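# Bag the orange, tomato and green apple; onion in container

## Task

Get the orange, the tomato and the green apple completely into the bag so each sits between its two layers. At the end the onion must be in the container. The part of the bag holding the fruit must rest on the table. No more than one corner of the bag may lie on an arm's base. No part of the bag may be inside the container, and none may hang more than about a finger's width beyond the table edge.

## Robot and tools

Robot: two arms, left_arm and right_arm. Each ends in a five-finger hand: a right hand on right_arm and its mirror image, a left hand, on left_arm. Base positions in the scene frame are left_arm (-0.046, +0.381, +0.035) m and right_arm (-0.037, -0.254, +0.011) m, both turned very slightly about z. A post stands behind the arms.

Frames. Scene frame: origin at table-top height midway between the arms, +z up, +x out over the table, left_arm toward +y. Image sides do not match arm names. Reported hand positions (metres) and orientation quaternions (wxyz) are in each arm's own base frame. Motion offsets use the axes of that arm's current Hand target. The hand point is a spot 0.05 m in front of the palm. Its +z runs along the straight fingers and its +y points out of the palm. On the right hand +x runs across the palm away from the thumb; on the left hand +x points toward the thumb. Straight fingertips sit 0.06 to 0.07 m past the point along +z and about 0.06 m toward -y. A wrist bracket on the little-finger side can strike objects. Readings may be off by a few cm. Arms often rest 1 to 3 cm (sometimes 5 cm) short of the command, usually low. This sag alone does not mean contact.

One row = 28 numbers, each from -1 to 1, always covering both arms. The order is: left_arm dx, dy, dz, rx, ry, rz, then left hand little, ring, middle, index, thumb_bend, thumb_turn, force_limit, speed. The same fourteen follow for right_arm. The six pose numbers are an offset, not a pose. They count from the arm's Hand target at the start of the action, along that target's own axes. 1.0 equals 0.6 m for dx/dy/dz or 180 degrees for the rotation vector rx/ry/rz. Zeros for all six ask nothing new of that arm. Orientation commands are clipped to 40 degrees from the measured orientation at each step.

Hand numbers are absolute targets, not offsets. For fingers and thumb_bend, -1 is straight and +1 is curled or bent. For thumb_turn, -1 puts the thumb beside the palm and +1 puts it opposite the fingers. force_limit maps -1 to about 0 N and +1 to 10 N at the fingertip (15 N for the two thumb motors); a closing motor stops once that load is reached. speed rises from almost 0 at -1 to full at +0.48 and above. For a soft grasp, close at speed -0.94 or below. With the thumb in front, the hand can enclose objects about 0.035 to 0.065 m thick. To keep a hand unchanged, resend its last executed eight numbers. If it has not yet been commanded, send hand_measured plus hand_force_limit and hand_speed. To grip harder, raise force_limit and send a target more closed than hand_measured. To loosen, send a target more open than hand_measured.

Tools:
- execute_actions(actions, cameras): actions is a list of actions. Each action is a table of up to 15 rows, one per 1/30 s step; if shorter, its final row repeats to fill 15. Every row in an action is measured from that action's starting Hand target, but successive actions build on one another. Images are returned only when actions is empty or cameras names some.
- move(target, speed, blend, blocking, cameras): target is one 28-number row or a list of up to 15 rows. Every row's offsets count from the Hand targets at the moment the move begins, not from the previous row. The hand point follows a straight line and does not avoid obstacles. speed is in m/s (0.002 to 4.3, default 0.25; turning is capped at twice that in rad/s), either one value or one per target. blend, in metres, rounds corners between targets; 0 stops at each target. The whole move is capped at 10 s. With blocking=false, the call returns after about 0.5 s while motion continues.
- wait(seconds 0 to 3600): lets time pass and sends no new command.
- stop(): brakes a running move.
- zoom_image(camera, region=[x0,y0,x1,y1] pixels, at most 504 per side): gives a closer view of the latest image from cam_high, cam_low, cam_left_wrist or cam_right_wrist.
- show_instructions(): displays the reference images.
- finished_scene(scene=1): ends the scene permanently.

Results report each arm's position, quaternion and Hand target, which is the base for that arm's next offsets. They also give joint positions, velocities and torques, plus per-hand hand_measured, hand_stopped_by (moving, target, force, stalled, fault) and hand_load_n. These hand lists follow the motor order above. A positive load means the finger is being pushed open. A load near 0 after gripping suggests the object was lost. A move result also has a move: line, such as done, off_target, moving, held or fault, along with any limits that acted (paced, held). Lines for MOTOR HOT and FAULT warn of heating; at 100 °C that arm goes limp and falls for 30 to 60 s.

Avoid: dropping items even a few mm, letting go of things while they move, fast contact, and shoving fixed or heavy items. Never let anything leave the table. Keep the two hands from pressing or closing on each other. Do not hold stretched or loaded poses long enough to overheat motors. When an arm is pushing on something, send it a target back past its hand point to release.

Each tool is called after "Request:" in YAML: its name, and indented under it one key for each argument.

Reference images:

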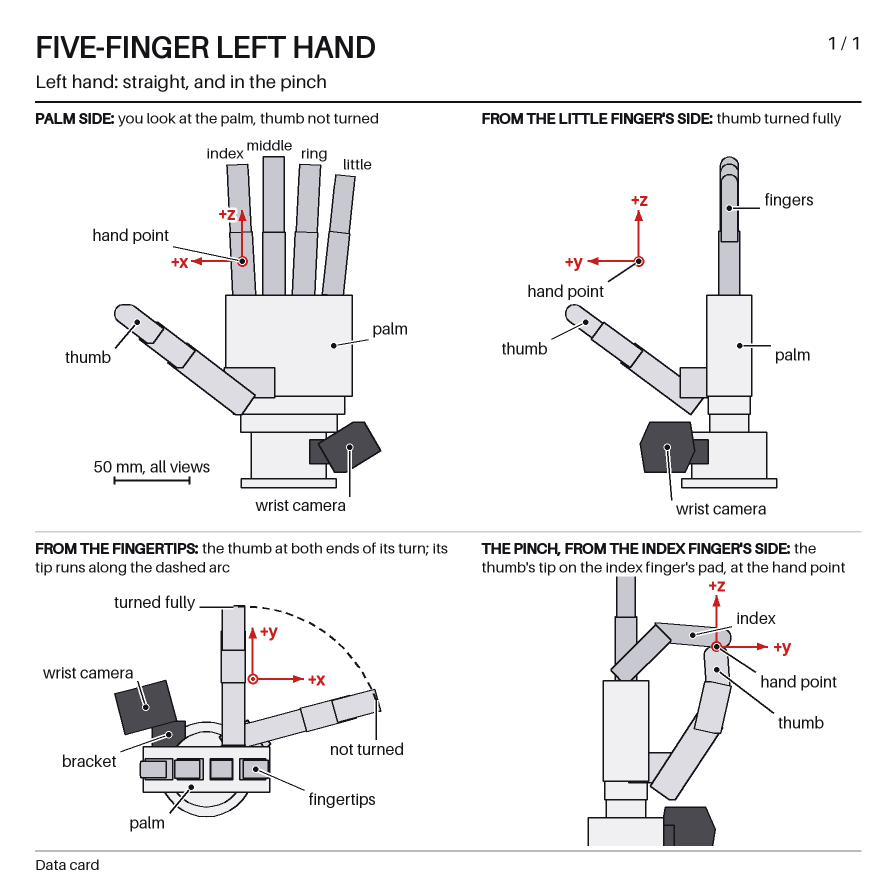

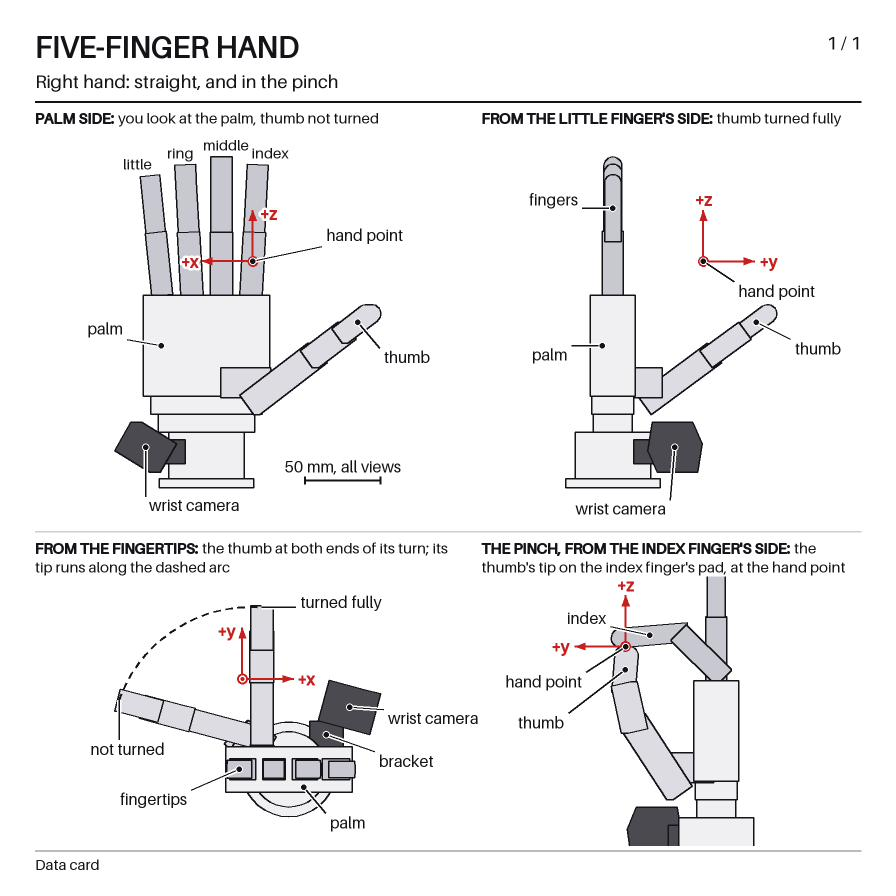

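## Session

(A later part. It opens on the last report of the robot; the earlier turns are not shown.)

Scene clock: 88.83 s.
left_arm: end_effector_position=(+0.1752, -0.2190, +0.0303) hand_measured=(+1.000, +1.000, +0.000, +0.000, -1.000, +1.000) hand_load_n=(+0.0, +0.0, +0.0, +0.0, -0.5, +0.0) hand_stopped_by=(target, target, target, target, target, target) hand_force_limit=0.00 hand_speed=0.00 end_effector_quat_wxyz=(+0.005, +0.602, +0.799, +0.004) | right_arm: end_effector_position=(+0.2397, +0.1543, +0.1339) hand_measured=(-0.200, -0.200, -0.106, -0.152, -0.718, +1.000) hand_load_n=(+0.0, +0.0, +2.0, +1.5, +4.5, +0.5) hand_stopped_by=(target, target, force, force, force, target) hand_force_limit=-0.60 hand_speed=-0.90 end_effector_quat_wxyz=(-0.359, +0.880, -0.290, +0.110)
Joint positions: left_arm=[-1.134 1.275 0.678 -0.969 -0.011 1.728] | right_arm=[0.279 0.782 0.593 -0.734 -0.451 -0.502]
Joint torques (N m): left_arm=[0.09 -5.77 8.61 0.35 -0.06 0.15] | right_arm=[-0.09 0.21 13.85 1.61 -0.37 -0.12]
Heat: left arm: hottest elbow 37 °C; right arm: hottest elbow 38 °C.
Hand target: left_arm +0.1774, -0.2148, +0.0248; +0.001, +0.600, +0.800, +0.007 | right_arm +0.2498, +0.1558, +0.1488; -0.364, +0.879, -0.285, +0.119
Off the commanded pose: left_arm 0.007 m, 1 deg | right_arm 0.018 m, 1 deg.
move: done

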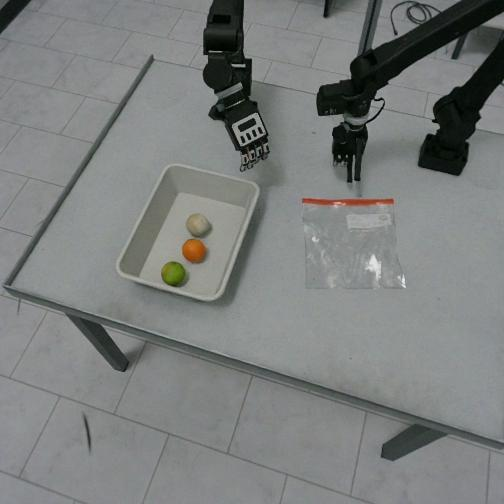

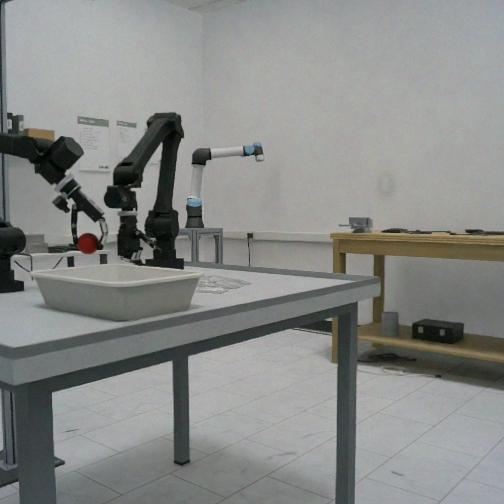

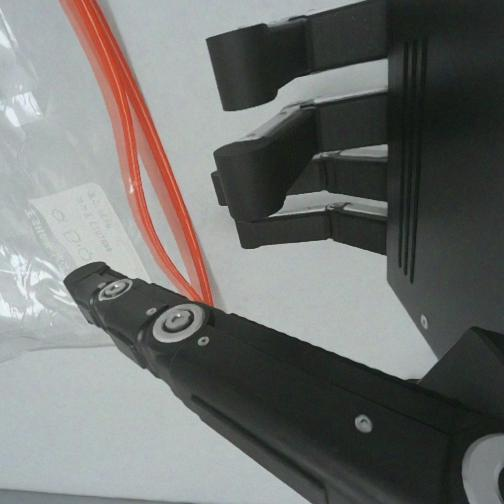

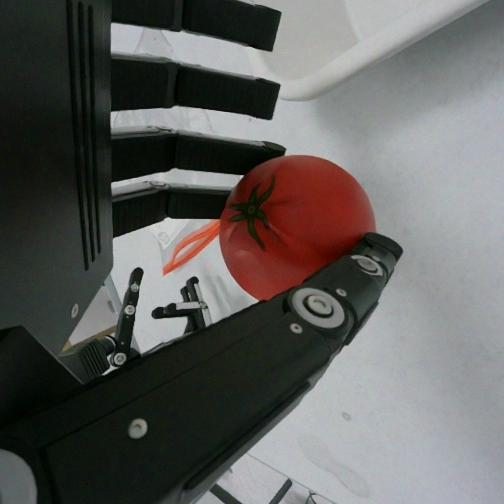

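Request:
move:
  target: [0,0,0.042, 0,0,0, 1,1,0,0,-1,1, 0.0, 0.0, 0,0,0,0,0,0, -0.2,-0.2,0.2,0.2,0.0,1, -0.6, -0.9]
  speed: 0.06
  cameras: ["cam_high","cam_low","cam_left_wrist","cam_right_wrist"]

Request:
zoom_image:
  camera: "cam_right_wrist"
  region: [120, 200, 240, 320]

Request:
zoom_image:
  camera: "cam_high"
  region: [300, 130, 400, 230]

Scene clock: 92.43 s.
left_arm: end_effector_position=(+0.1759, -0.2197, +0.0055) hand_measured=(+1.000, +1.000, +0.000, +0.000, -1.000, +1.000) hand_load_n=(+0.5, +0.0, +0.0, +0.0, +0.0, +0.0) hand_stopped_by=(target, target, target, target, target, target) hand_force_limit=0.00 hand_speed=0.00 end_effector_quat_wxyz=(+0.006, +0.601, +0.799, +0.003) | right_arm: end_effector_position=(+0.2397, +0.1543, +0.1339) hand_measured=(-0.200, -0.200, -0.106, -0.152, -0.718, +1.000) hand_load_n=(+0.0, +0.0, +2.0, +1.5, +4.5, +0.0) hand_stopped_by=(target, target, force, force, force, target) hand_force_limit=-0.60 hand_speed=-0.90 end_effector_quat_wxyz=(-0.359, +0.880, -0.290, +0.110)
Joint positions: left_arm=[-1.133 1.328 0.644 -0.88 -0.011 1.729] | right_arm=[0.279 0.782 0.593 -0.734 -0.451 -0.502]
Joint torques (N m): left_arm=[0.09 -6.01 8.05 0.35 -0.07 0.14] | right_arm=[-0.09 0.21 13.85 1.61 -0.37 -0.12]
Heat: left arm: hottest elbow 37 °C; right arm: hottest elbow 38 °C.
Hand target: left_arm +0.1777, -0.2146, -0.0003; +0.001, +0.600, +0.800, +0.007 | right_arm +0.2498, +0.1558, +0.1488; -0.364, +0.879, -0.285, +0.119
Off the commanded pose: left_arm 0.008 m, 1 deg | right_arm 0.018 m, 1 deg.
move: done

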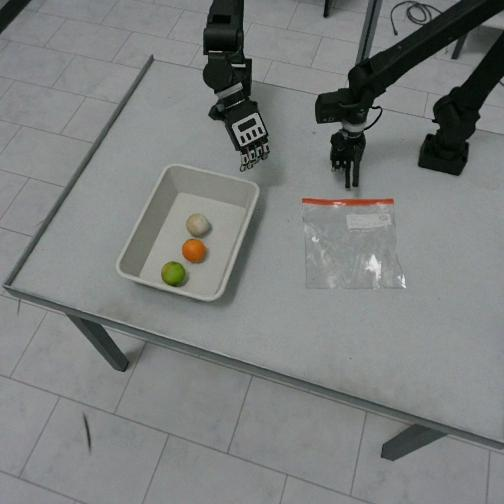

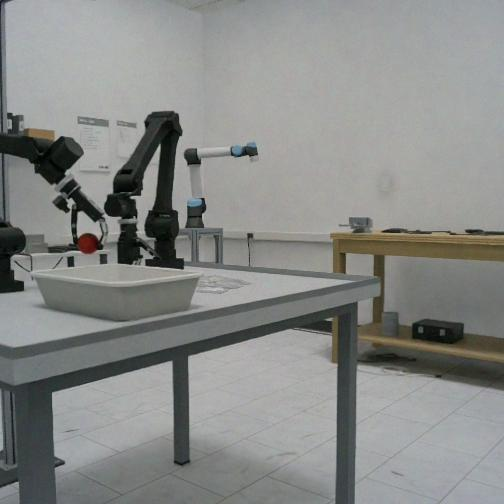

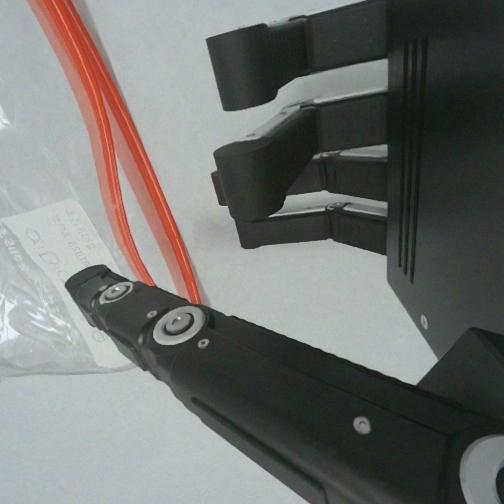

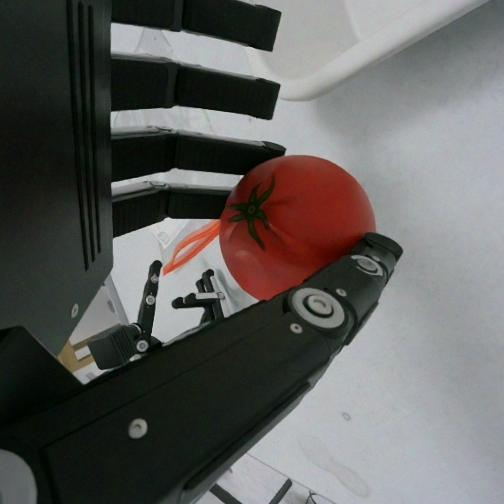

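Scaled by 4.200.

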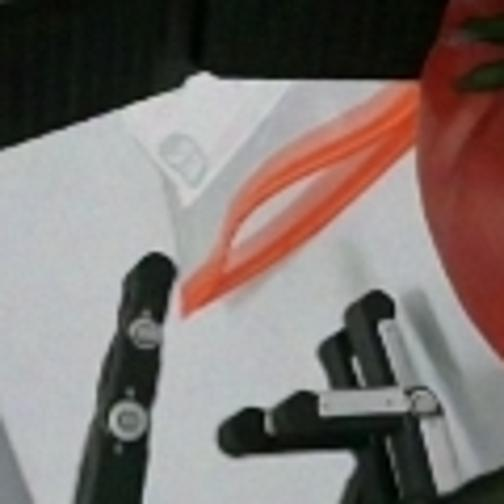

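Scaled by 5.040.

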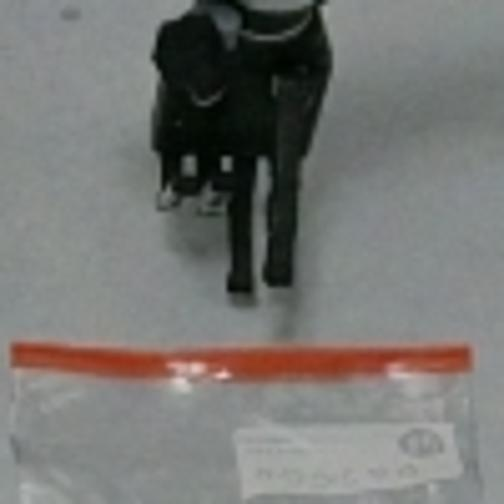

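Request:
move:
  target: [0,0,0.012, 0,0,0, 1,1,0,0,-1,1, 0.0, 0.0, 0,0,0,0,0,0, -0.2,-0.2,0.2,0.2,0.0,1, -0.6, -0.9]
  speed: 0.05
  cameras: ["cam_high","cam_right_wrist"]

Request:
zoom_image:
  camera: "cam_right_wrist"
  region: [130, 230, 230, 330]

Request:
zoom_image:
  camera: "cam_high"
  region: [320, 150, 380, 210]

Scene clock: 95.27 s.
left_arm: end_effector_position=(+0.1763, -0.2205, -0.0008) hand_measured=(+1.000, +1.000, +0.000, +0.000, -1.000, +1.000) hand_load_n=(+0.0, +0.0, +0.0, +0.0, +0.0, +0.0) hand_stopped_by=(target, target, target, target, target, target) hand_force_limit=0.00 hand_speed=0.00 end_effector_quat_wxyz=(+0.007, +0.602, +0.799, +0.003) | right_arm: end_effector_position=(+0.2397, +0.1543, +0.1339) hand_measured=(-0.200, -0.200, -0.106, -0.152, -0.718, +1.000) hand_load_n=(+0.0, +0.0, +2.0, +1.5, +5.0, +0.5) hand_stopped_by=(target, target, force, force, force, target) hand_force_limit=-0.60 hand_speed=-0.90 end_effector_quat_wxyz=(-0.359, +0.880, -0.290, +0.110)
Joint positions: left_arm=[-1.133 1.342 0.636 -0.854 -0.011 1.729] | right_arm=[0.279 0.782 0.593 -0.734 -0.451 -0.502]
Joint torques (N m): left_arm=[0.09 -5.77 7.8 0.4 -0.06 0.13] | right_arm=[-0.03 0.21 13.85 1.61 -0.37 -0.12]
Heat: left arm: hottest elbow 36 °C; right arm: hottest elbow 38 °C.
Hand target: left_arm +0.1777, -0.2145, -0.0076; +0.001, +0.600, +0.800, +0.007 | right_arm +0.2498, +0.1558, +0.1488; -0.364, +0.879, -0.285, +0.119
Off the commanded pose: left_arm 0.009 m, 1 deg | right_arm 0.018 m, 1 deg.
move: done

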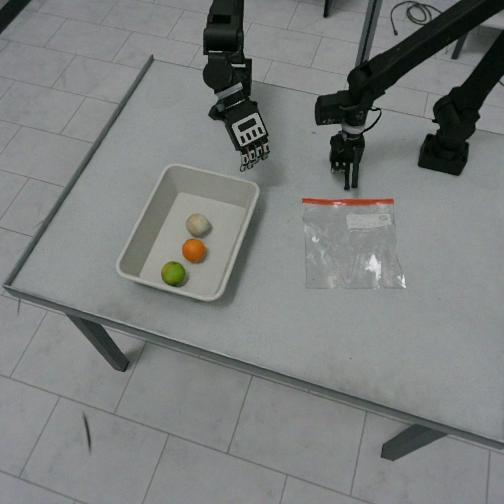

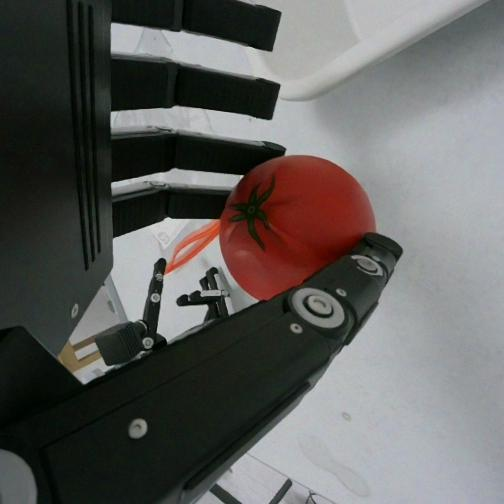

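Scaled by 5.040.

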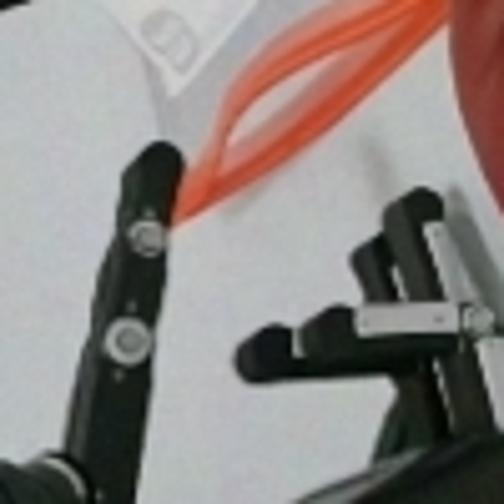

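Scaled by 8.400.

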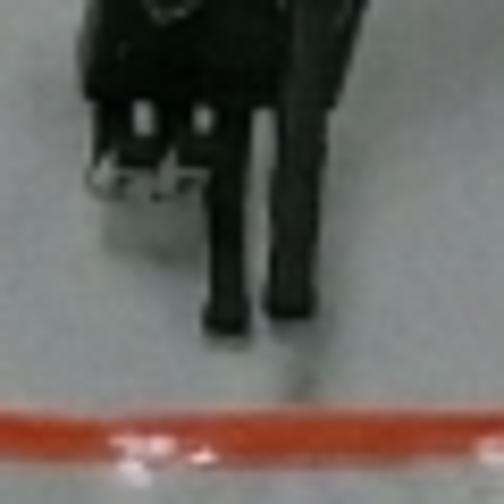

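Request:
move:
  target: [0,0,0.009, 0,0,0, 1,1,0,0,-1,1, 0.0, 0.0, 0,0,0,0,0,0, -0.2,-0.2,0.2,0.2,0.0,1, -0.6, -0.9]
  speed: 0.03
  cameras: ["cam_high","cam_right_wrist","cam_left_wrist"]

Request:
zoom_image:
  camera: "cam_right_wrist"
  region: [150, 240, 230, 320]

Request:
zoom_image:
  camera: "cam_left_wrist"
  region: [20, 0, 270, 310]

Scene clock: 97.07 s.
left_arm: end_effector_position=(+0.1764, -0.2206, -0.0060) hand_measured=(+1.000, +1.000, +0.000, +0.000, -1.000, +1.000) hand_load_n=(+0.0, +0.0, +0.0, +0.0, +0.0, +0.0) hand_stopped_by=(target, target, target, target, target, target) hand_force_limit=0.00 hand_speed=0.00 end_effector_quat_wxyz=(+0.007, +0.601, +0.799, +0.003) | right_arm: end_effector_position=(+0.2397, +0.1543, +0.1339) hand_measured=(-0.200, -0.200, -0.106, -0.152, -0.718, +1.000) hand_load_n=(+0.0, +0.0, +2.5, +1.5, +4.5, +0.0) hand_stopped_by=(target, target, force, force, force, target) hand_force_limit=-0.60 hand_speed=-0.90 end_effector_quat_wxyz=(-0.359, +0.880, -0.290, +0.110)
Joint positions: left_arm=[-1.132 1.354 0.629 -0.835 -0.011 1.729] | right_arm=[0.279 0.782 0.593 -0.734 -0.451 -0.502]
Joint torques (N m): left_arm=[0.09 -5.89 7.68 0.31 -0.07 0.14] | right_arm=[-0.09 0.21 13.85 1.61 -0.37 -0.12]
Heat: left arm: hottest elbow 36 °C; right arm: hottest elbow 38 °C.
Hand target: left_arm +0.1778, -0.2145, -0.0129; +0.001, +0.600, +0.800, +0.007 | right_arm +0.2498, +0.1558, +0.1488; -0.364, +0.879, -0.285, +0.119
Off the commanded pose: left_arm 0.009 m, 1 deg | right_arm 0.018 m, 1 deg.
move: done
Images, in order (width x height): cam_high 504x504, cam_left_wrist 504x504, cam_right_wrist 504x504.

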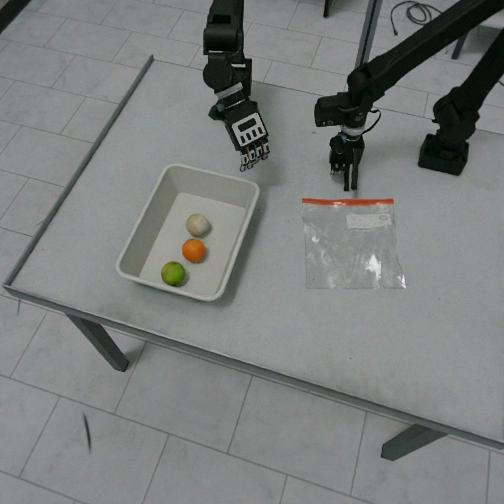

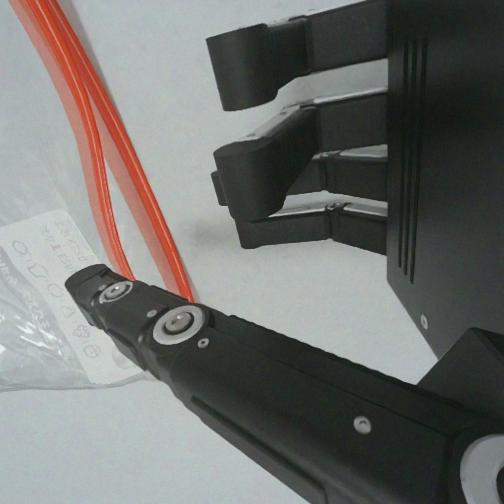

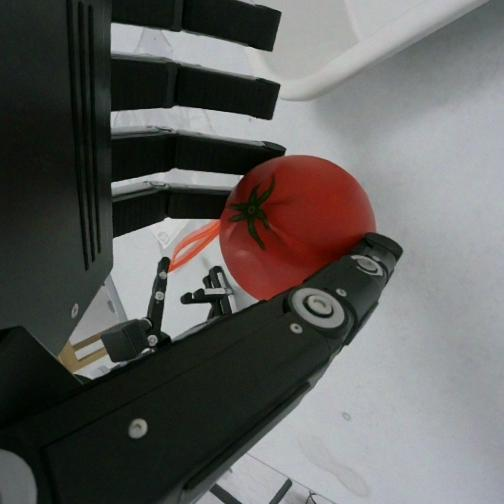

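Scaled by 6.300.

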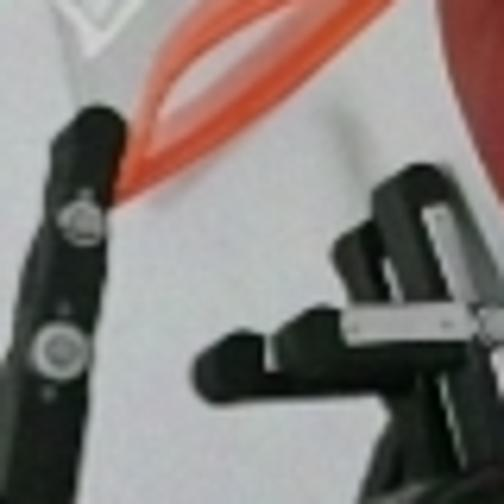

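Scaled by 1.626.

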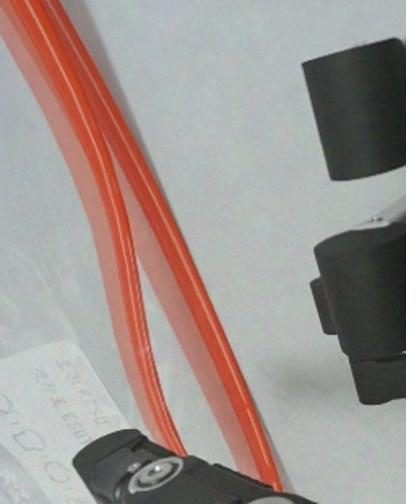

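Request:
move:
  target: [0,0.092,0, 0,0,0, 1,1,0,0,-1,1, 0.0, 0.0, 0,0,0,0,0,0, -0.2,-0.2,0.2,0.2,0.0,1, -0.6, -0.9]
  speed: 0.05
  cameras: ["cam_high","cam_right_wrist","cam_left_wrist"]

Request:
zoom_image:
  camera: "cam_right_wrist"
  region: [120, 200, 230, 310]

Request:
zoom_image:
  camera: "cam_left_wrist"
  region: [20, 0, 330, 310]

Scene clock: 100.40 s.
left_arm: end_effector_position=(+0.2189, -0.1916, -0.0124) hand_measured=(+1.000, +1.000, +0.000, +0.000, -1.000, +1.000) hand_load_n=(+0.0, +0.0, -1.5, -1.5, +0.0, +0.0) hand_stopped_by=(target, target, target, target, target, target) hand_force_limit=0.00 hand_speed=0.00 end_effector_quat_wxyz=(-0.005, +0.601, +0.799, +0.008) | right_arm: end_effector_position=(+0.2397, +0.1543, +0.1339) hand_measured=(-0.200, -0.200, -0.106, -0.152, -0.718, +1.000) hand_load_n=(+0.0, +0.0, +2.0, +1.5, +4.5, +0.0) hand_stopped_by=(target, target, force, force, force, target) hand_force_limit=-0.60 hand_speed=-0.90 end_effector_quat_wxyz=(-0.359, +0.880, -0.290, +0.110)
Joint positions: left_arm=[-0.958 1.379 0.629 -0.834 -0.011 1.902] | right_arm=[0.279 0.782 0.593 -0.734 -0.451 -0.502]
Joint torques (N m): left_arm=[0.38 -5.3 10.67 0.35 -0.1 0.2] | right_arm=[-0.03 0.21 13.83 1.61 -0.37 -0.12]
Heat: left arm: hottest elbow 36 °C; right arm: hottest elbow 39 °C.
Hand target: left_arm +0.2308, -0.1991, -0.0123; +0.001, +0.600, +0.800, +0.007 | right_arm +0.2498, +0.1558, +0.1488; -0.364, +0.879, -0.285, +0.119
Off the commanded pose: left_arm 0.014 m, 1 deg | right_arm 0.018 m, 1 deg.
move: off_target (left_arm)
Images, in order (width x height): cam_high 504x504, cam_left_wrist 504x504, cam_right_wrist 504x504.

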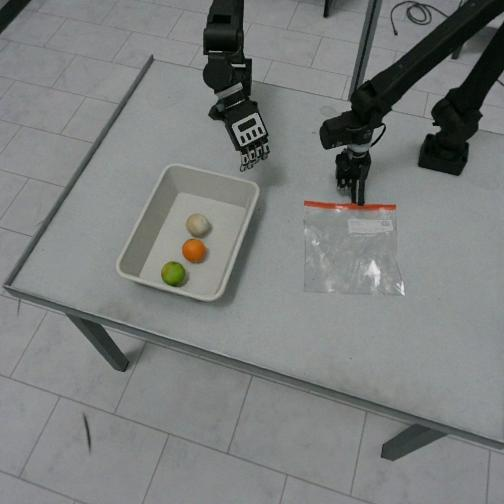

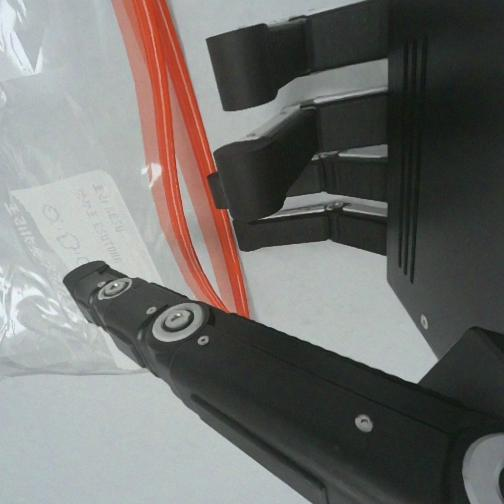

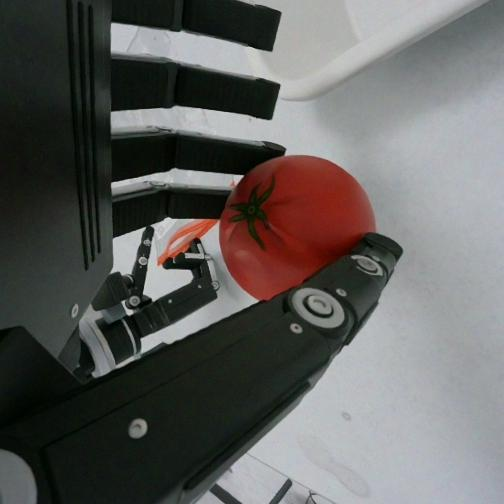

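Scaled by 4.582.

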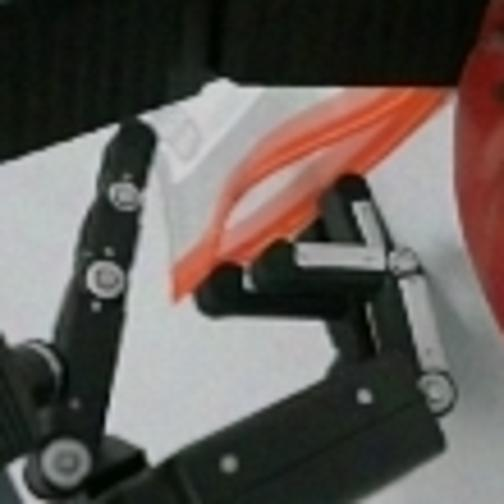

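Scaled by 1.626.

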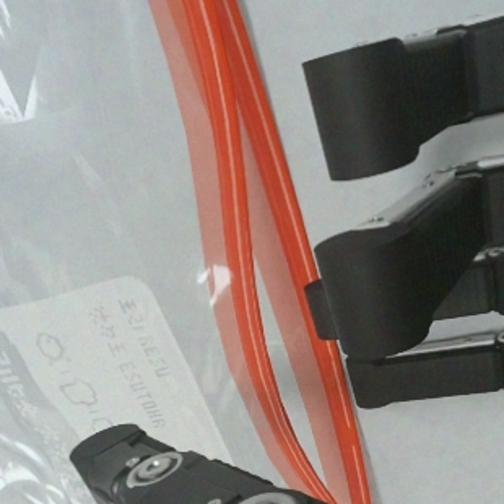

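Request:
move:
  target: [0,-0.035,-0.02, 0,0,0, 1,1,0,0,-1,1, 0.0, 0.0, 0,0,0,0,0,0, -0.2,-0.2,0.2,0.2,0.0,1, -0.6, -0.9]
  speed: 0.05
  cameras: ["cam_left_wrist","cam_right_wrist"]

Scene clock: 102.90 s.
left_arm: end_effector_position=(+0.2073, -0.1931, -0.0098) hand_measured=(+1.000, +1.000, +0.000, +0.000, -1.000, +1.000) hand_load_n=(+0.0, +0.0, +0.0, +0.0, -0.5, +0.0) hand_stopped_by=(target, target, target, target, target, target) hand_force_limit=0.00 hand_speed=0.00 end_effector_quat_wxyz=(-0.011, +0.599, +0.800, +0.011) | right_arm: end_effector_position=(+0.2397, +0.1543, +0.1339) hand_measured=(-0.200, -0.200, -0.106, -0.152, -0.718, +1.000) hand_load_n=(+0.0, +0.0, +2.5, +1.5, +4.5, +0.5) hand_stopped_by=(target, target, force, force, force, target) hand_force_limit=-0.60 hand_speed=-0.90 end_effector_quat_wxyz=(-0.359, +0.880, -0.290, +0.110)
Joint positions: left_arm=[-0.995 1.372 0.629 -0.858 -0.013 1.862] | right_arm=[0.279 0.782 0.593 -0.734 -0.451 -0.502]
Joint torques (N m): left_arm=[-1.61 -8 10.52 -0.51 0 -0.02] | right_arm=[-0.09 0.21 13.83 1.61 -0.37 -0.11]
Heat: left arm: hottest elbow 36 °C; right arm: hottest elbow 39 °C.
Hand target: left_arm +0.2105, -0.2050, -0.0006; +0.001, +0.600, +0.800, +0.007 | right_arm +0.2498, +0.1558, +0.1488; -0.364, +0.879, -0.285, +0.119
Off the commanded pose: left_arm 0.015 m, 1 deg | right_arm 0.018 m, 1 deg.
move: off_target (left_arm)

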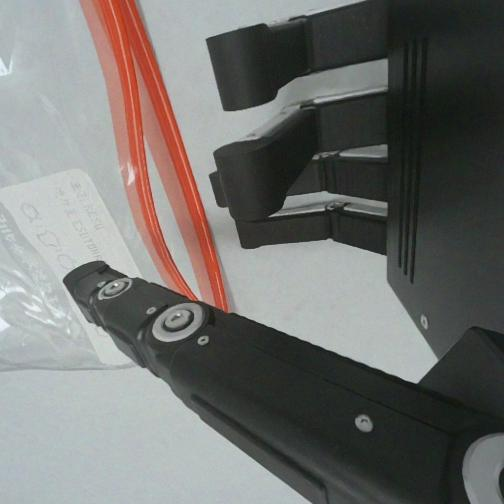

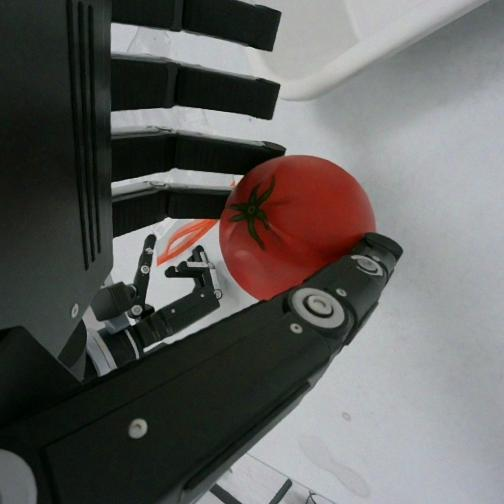

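Request:
move:
  target: [0,0,-0.02, 0,0,0, 1,1,0,0,-1,1, 0.0, 0.0, 0,0,0,0,0,0, -0.2,-0.2,0.2,0.2,0.0,1, -0.6, -0.9]
  speed: 0.05
  cameras: []

Scene clock: 104.37 s.
left_arm: end_effector_position=(+0.2033, -0.1871, -0.0014) hand_measured=(+1.000, +1.000, +0.000, +0.000, -1.000, +1.000) hand_load_n=(+0.0, +0.0, +0.0, +0.0, +0.0, +0.0) hand_stopped_by=(target, target, target, target, target, target) hand_force_limit=0.00 hand_speed=0.00 end_effector_quat_wxyz=(-0.017, +0.599, +0.800, +0.013) | right_arm: end_effector_position=(+0.2397, +0.1543, +0.1339) hand_measured=(-0.200, -0.200, -0.106, -0.152, -0.718, +1.000) hand_load_n=(+0.0, +0.0, +2.5, +1.5, +5.0, +0.0) hand_stopped_by=(target, target, force, force, force, target) hand_force_limit=-0.60 hand_speed=-0.90 end_effector_quat_wxyz=(-0.359, +0.880, -0.290, +0.110)
Joint positions: left_arm=[-0.995 1.341 0.629 -0.9 -0.013 1.861] | right_arm=[0.279 0.782 0.593 -0.734 -0.451 -0.502]
Joint torques (N m): left_arm=[-1.67 -7.53 12.01 -0.54 0.01 -0.04] | right_arm=[-0.09 0.21 13.85 1.61 -0.37 -0.12]
Heat: left arm: hottest elbow 36 °C; right arm: hottest elbow 39 °C.
Hand target: left_arm +0.2104, -0.2052, +0.0115; +0.001, +0.600, +0.800, +0.007 | right_arm +0.2498, +0.1558, +0.1488; -0.364, +0.879, -0.285, +0.119
Off the commanded pose: left_arm 0.023 m, 2 deg | right_arm 0.018 m, 1 deg.
move: off_target (left_arm)

Request:
move:
  target: [-0.01,0.035,0, 0,0,0, 1,1,0,0,-1,1, 0.0, 0.0, 0,0,0,0,0,0, -0.2,-0.2,0.2,0.2,0.0,1, -0.6, -0.9]
  speed: 0.05
  cameras: ["cam_left_wrist","cam_right_wrist"]

Request:
zoom_image:
  camera: "cam_right_wrist"
  region: [120, 200, 230, 310]

Scene clock: 108.03 s.
left_arm: end_effector_position=(+0.2200, -0.1941, +0.0052) hand_measured=(+1.000, +1.000, +0.000, +0.000, -1.000, +1.000) hand_load_n=(+0.0, +0.0, +0.0, +0.0, +0.0, +0.0) hand_stopped_by=(target, target, target, target, target, target) hand_force_limit=0.00 hand_speed=0.00 end_effector_quat_wxyz=(-0.007, +0.601, +0.799, +0.009) | right_arm: end_effector_position=(+0.2397, +0.1543, +0.1339) hand_measured=(-0.200, -0.200, -0.106, -0.152, -0.718, +1.000) hand_load_n=(+0.0, +0.0, +2.0, +1.5, +4.5, +0.0) hand_stopped_by=(target, target, force, force, force, target) hand_force_limit=-0.60 hand_speed=-0.90 end_effector_quat_wxyz=(-0.359, +0.880, -0.290, +0.110)
Joint positions: left_arm=[-0.961 1.349 0.661 -0.901 -0.013 1.9] | right_arm=[0.279 0.782 0.593 -0.734 -0.451 -0.502]
Joint torques (N m): left_arm=[0.03 -5.95 12.21 -0.39 -0.04 0.15] | right_arm=[-0.09 0.21 13.85 1.61 -0.37 -0.12]
Heat: left arm: hottest elbow 36 °C; right arm: hottest elbow 39 °C.
Hand target: left_arm +0.2323, -0.2051, +0.0117; +0.001, +0.600, +0.800, +0.007 | right_arm +0.2498, +0.1558, +0.1488; -0.364, +0.879, -0.285, +0.119
Off the commanded pose: left_arm 0.018 m, 1 deg | right_arm 0.018 m, 1 deg.
move: off_target (left_arm)

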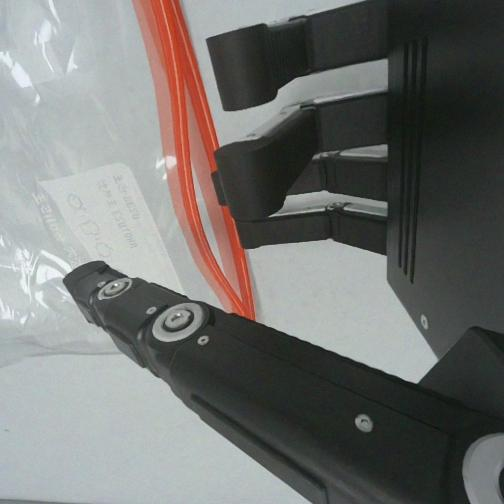

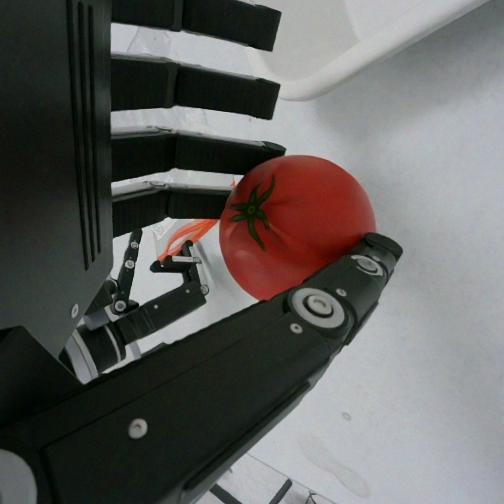

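Scaled by 4.582.

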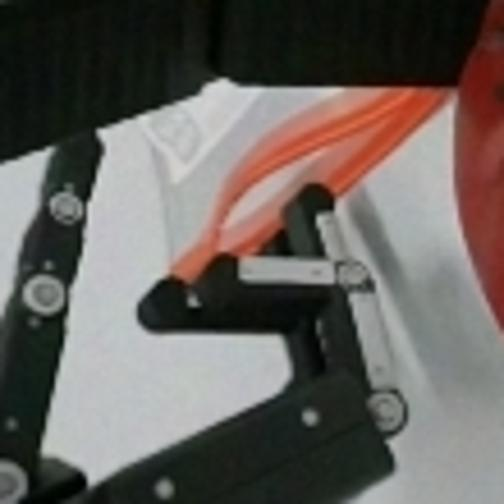

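Request:
move:
  target: [-0.035,-0.012,0.004, 0,0,0, 1,1,0,0,-1,1, 0.0, 0.0, 0,0,0,0,0,0, -0.2,-0.2,0.2,0.2,0.0,1, -0.6, -0.9]
  speed: 0.06
  cameras: ["cam_left_wrist","cam_right_wrist"]

Request:
zoom_image:
  camera: "cam_right_wrist"
  region: [120, 200, 230, 310]

Scene clock: 110.03 s.
left_arm: end_effector_position=(+0.2242, -0.2093, +0.0029) hand_measured=(+1.000, +1.000, +0.000, +0.000, -1.000, +1.000) hand_load_n=(+0.0, +0.0, +0.0, +0.0, +0.0, +0.0) hand_stopped_by=(target, target, target, target, target, target) hand_force_limit=0.00 hand_speed=0.00 end_effector_quat_wxyz=(-0.011, +0.599, +0.800, +0.011) | right_arm: end_effector_position=(+0.2397, +0.1543, +0.1339) hand_measured=(-0.200, -0.200, -0.106, -0.152, -0.718, +1.000) hand_load_n=(+0.0, +0.0, +2.0, +1.0, +4.5, +0.5) hand_stopped_by=(target, target, force, force, force, target) hand_force_limit=-0.60 hand_speed=-0.90 end_effector_quat_wxyz=(-0.359, +0.880, -0.290, +0.110)
Joint positions: left_arm=[-0.977 1.401 0.703 -0.901 -0.013 1.879] | right_arm=[0.279 0.782 0.593 -0.734 -0.451 -0.502]
Joint torques (N m): left_arm=[-1.61 -6.71 12.12 -0.05 0 -0.05] | right_arm=[-0.09 0.21 13.85 1.61 -0.37 -0.12]
Heat: left arm: hottest elbow 36 °C; right arm: hottest elbow 39 °C.
Hand target: left_arm +0.2313, -0.2273, +0.0091; +0.001, +0.600, +0.800, +0.007 | right_arm +0.2498, +0.1558, +0.1488; -0.364, +0.879, -0.285, +0.119
Off the commanded pose: left_arm 0.020 m, 1 deg | right_arm 0.018 m, 1 deg.
move: off_target (left_arm)

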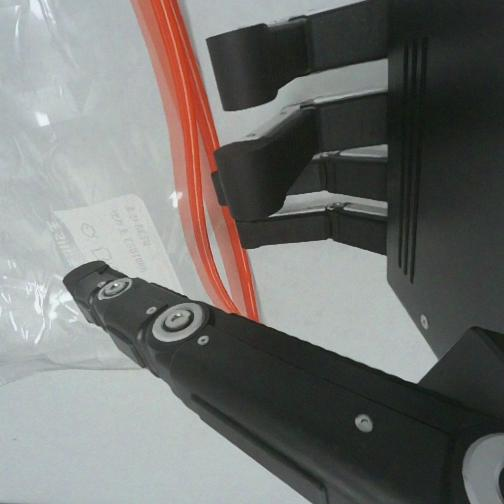

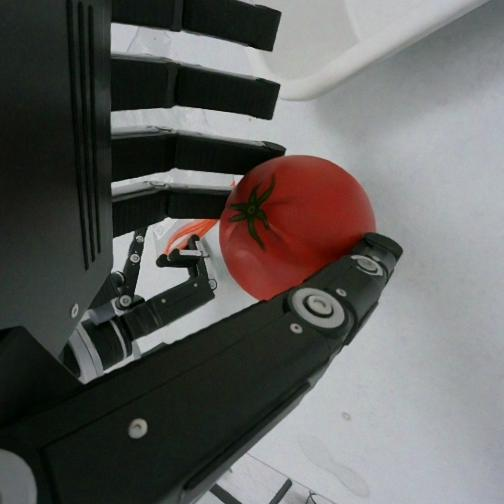

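Scaled by 4.582.

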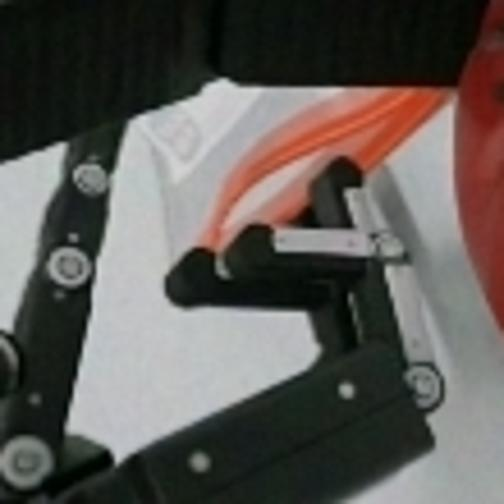

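Request:
move:
  target: [0,0,0, 0,0,0, 1,1,0,0,-1,1, 0.0, 0.0, 0,0,0,0,0,0, -0.2,-0.2,0.2,0.2,0.0,1, -0.6, -0.9]
  cameras: ["all"]

Request:
zoom_image:
  camera: "cam_high"
  region: [300, 150, 410, 250]

Request:
zoom_image:
  camera: "cam_left_wrist"
  region: [120, 120, 300, 340]

Scene clock: 113.30 s.
left_arm: end_effector_position=(+0.2242, -0.2093, +0.0029) hand_measured=(+1.000, +1.000, +0.000, +0.000, -1.000, +1.000) hand_load_n=(+0.0, +0.0, +0.0, +0.0, +0.0, +0.0) hand_stopped_by=(target, target, target, target, target, target) hand_force_limit=0.00 hand_speed=0.00 end_effector_quat_wxyz=(-0.011, +0.599, +0.801, +0.011) | right_arm: end_effector_position=(+0.2397, +0.1543, +0.1339) hand_measured=(-0.200, -0.200, -0.106, -0.152, -0.718, +1.000) hand_load_n=(+0.0, +0.5, +2.0, +2.0, +5.0, +0.0) hand_stopped_by=(target, target, force, force, force, target) hand_force_limit=-0.60 hand_speed=-0.90 end_effector_quat_wxyz=(-0.359, +0.880, -0.290, +0.110)
Joint positions: left_arm=[-0.977 1.401 0.703 -0.901 -0.013 1.878] | right_arm=[0.279 0.782 0.593 -0.734 -0.451 -0.502]
Joint torques (N m): left_arm=[-1.61 -6.71 12.15 -0.03 0 -0.04] | right_arm=[-0.09 0.21 13.83 1.61 -0.37 -0.12]
Heat: left arm: hottest elbow 37 °C; right arm: hottest elbow 39 °C.
Hand target: left_arm +0.2313, -0.2273, +0.0091; +0.001, +0.600, +0.800, +0.007 | right_arm +0.2498, +0.1558, +0.1488; -0.364, +0.879, -0.285, +0.119
Off the commanded pose: left_arm 0.020 m, 1 deg | right_arm 0.018 m, 1 deg.
move: done

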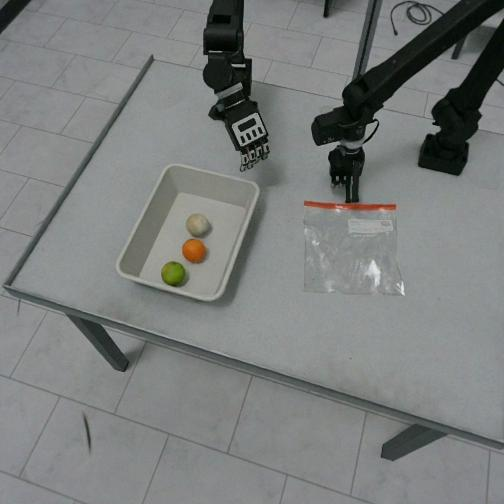

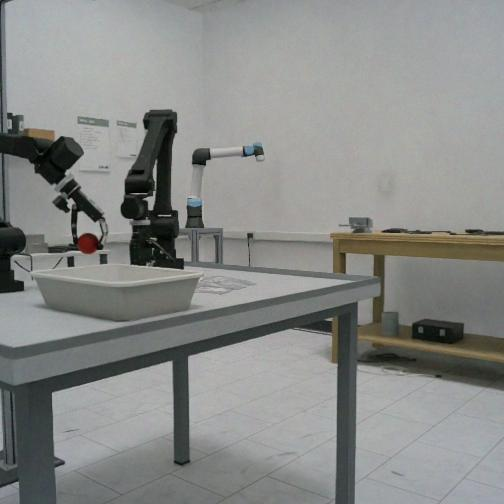

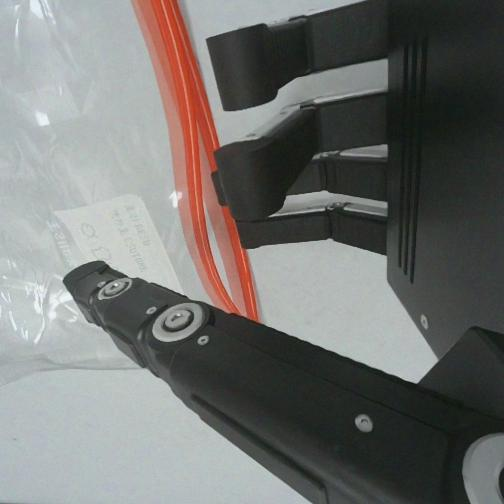

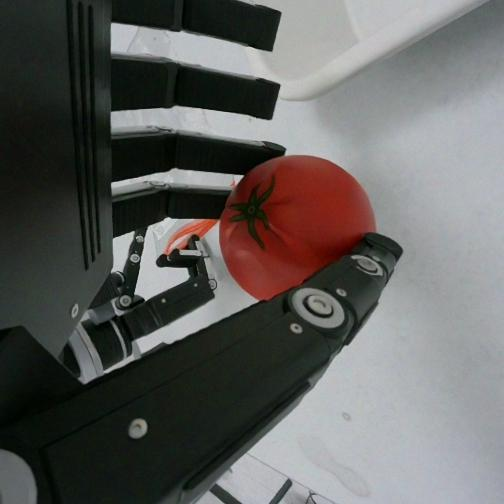

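Scaled by 4.582.

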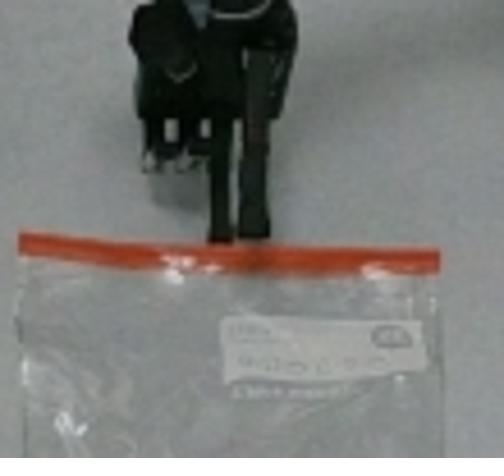

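Scaled by 2.291.

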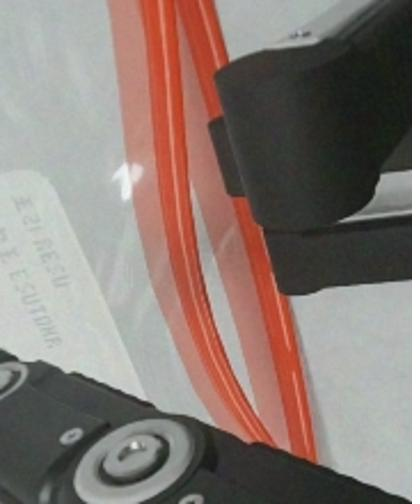

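Request:
move:
  target: [0.068,-0.015,0.015, 0,0,0, 1,1,0,0,-1,1, 0.0, 0.0, 0,0,0,0,0,0, -0.2,-0.2,0.2,0.2,0.0,1, -0.6, -0.9]
  speed: 0.08
  cameras: ["cam_high","cam_left_wrist","cam_right_wrist"]

Request:
zoom_image:
  camera: "cam_high"
  region: [300, 150, 410, 250]

Request:
zoom_image:
  camera: "cam_left_wrist"
  region: [120, 120, 300, 340]

Scene clock: 116.13 s.
left_arm: end_effector_position=(+0.2113, -0.1903, +0.0002) hand_measured=(+1.000, +1.000, +0.000, +0.000, -1.000, +1.000) hand_load_n=(+0.0, +0.0, +0.0, +0.0, +0.0, +0.0) hand_stopped_by=(target, target, target, target, target, target) hand_force_limit=0.00 hand_speed=0.00 end_effector_quat_wxyz=(-0.004, +0.599, +0.801, +0.009) | right_arm: end_effector_position=(+0.2397, +0.1543, +0.1339) hand_measured=(-0.200, -0.200, -0.106, -0.152, -0.718, +1.000) hand_load_n=(+0.0, -0.5, +2.5, +1.5, +5.0, +0.5) hand_stopped_by=(target, target, force, force, force, target) hand_force_limit=-0.60 hand_speed=-0.90 end_effector_quat_wxyz=(-0.359, +0.880, -0.290, +0.110)
Joint positions: left_arm=[-0.977 1.336 0.632 -0.88 -0.013 1.878] | right_arm=[0.279 0.782 0.593 -0.734 -0.451 -0.502]
Joint torques (N m): left_arm=[-0.79 -7.65 8.05 0.35 -0.02 0.08] | right_arm=[-0.03 0.21 13.83 1.61 -0.37 -0.12]
Heat: left arm: hottest elbow 37 °C; right arm: hottest elbow 39 °C.
Hand target: left_arm +0.2113, -0.1904, +0.0002; +0.001, +0.600, +0.800, +0.007 | right_arm +0.2498, +0.1558, +0.1488; -0.364, +0.879, -0.285, +0.119
Off the commanded pose: left_arm 0.000 m, 1 deg | right_arm 0.018 m, 1 deg.
move: done

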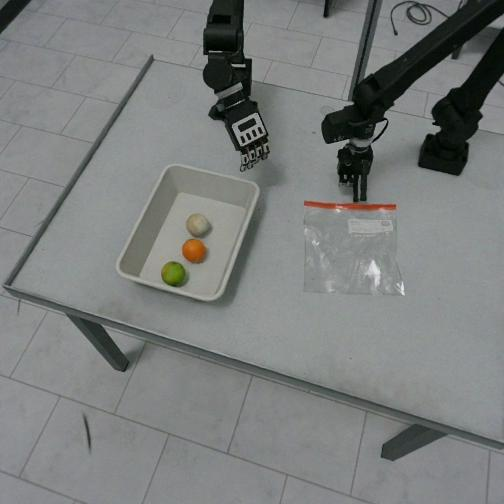

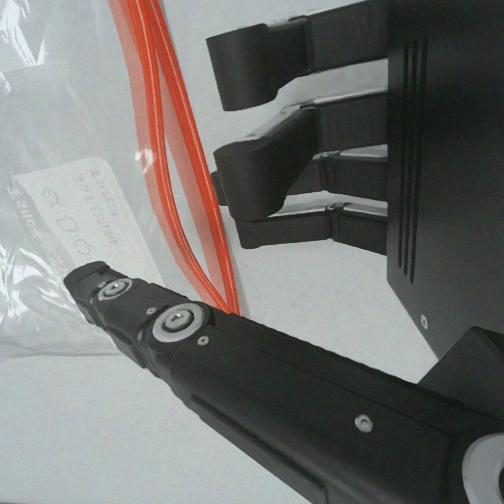

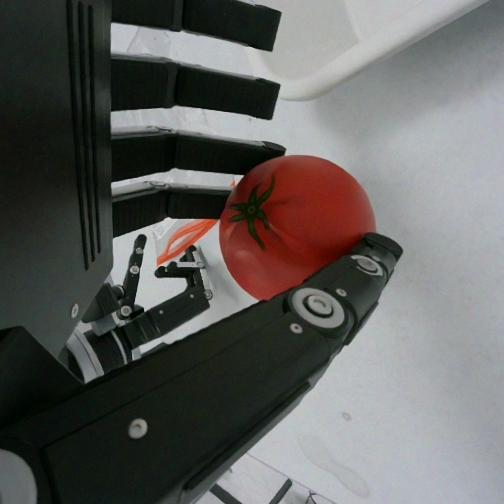

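Scaled by 4.582.

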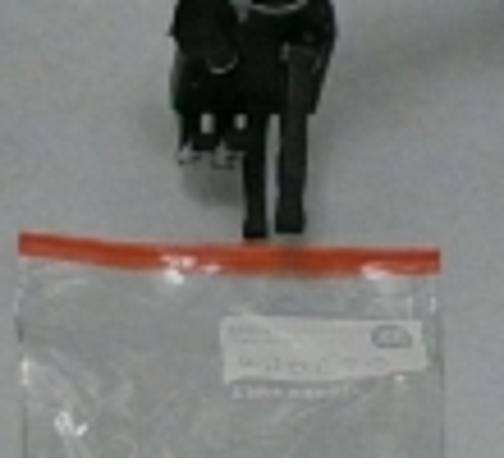

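Scaled by 2.291.

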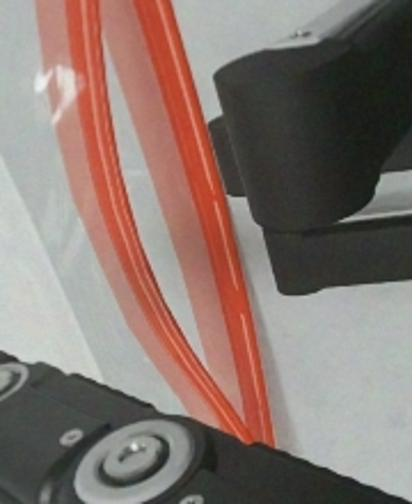

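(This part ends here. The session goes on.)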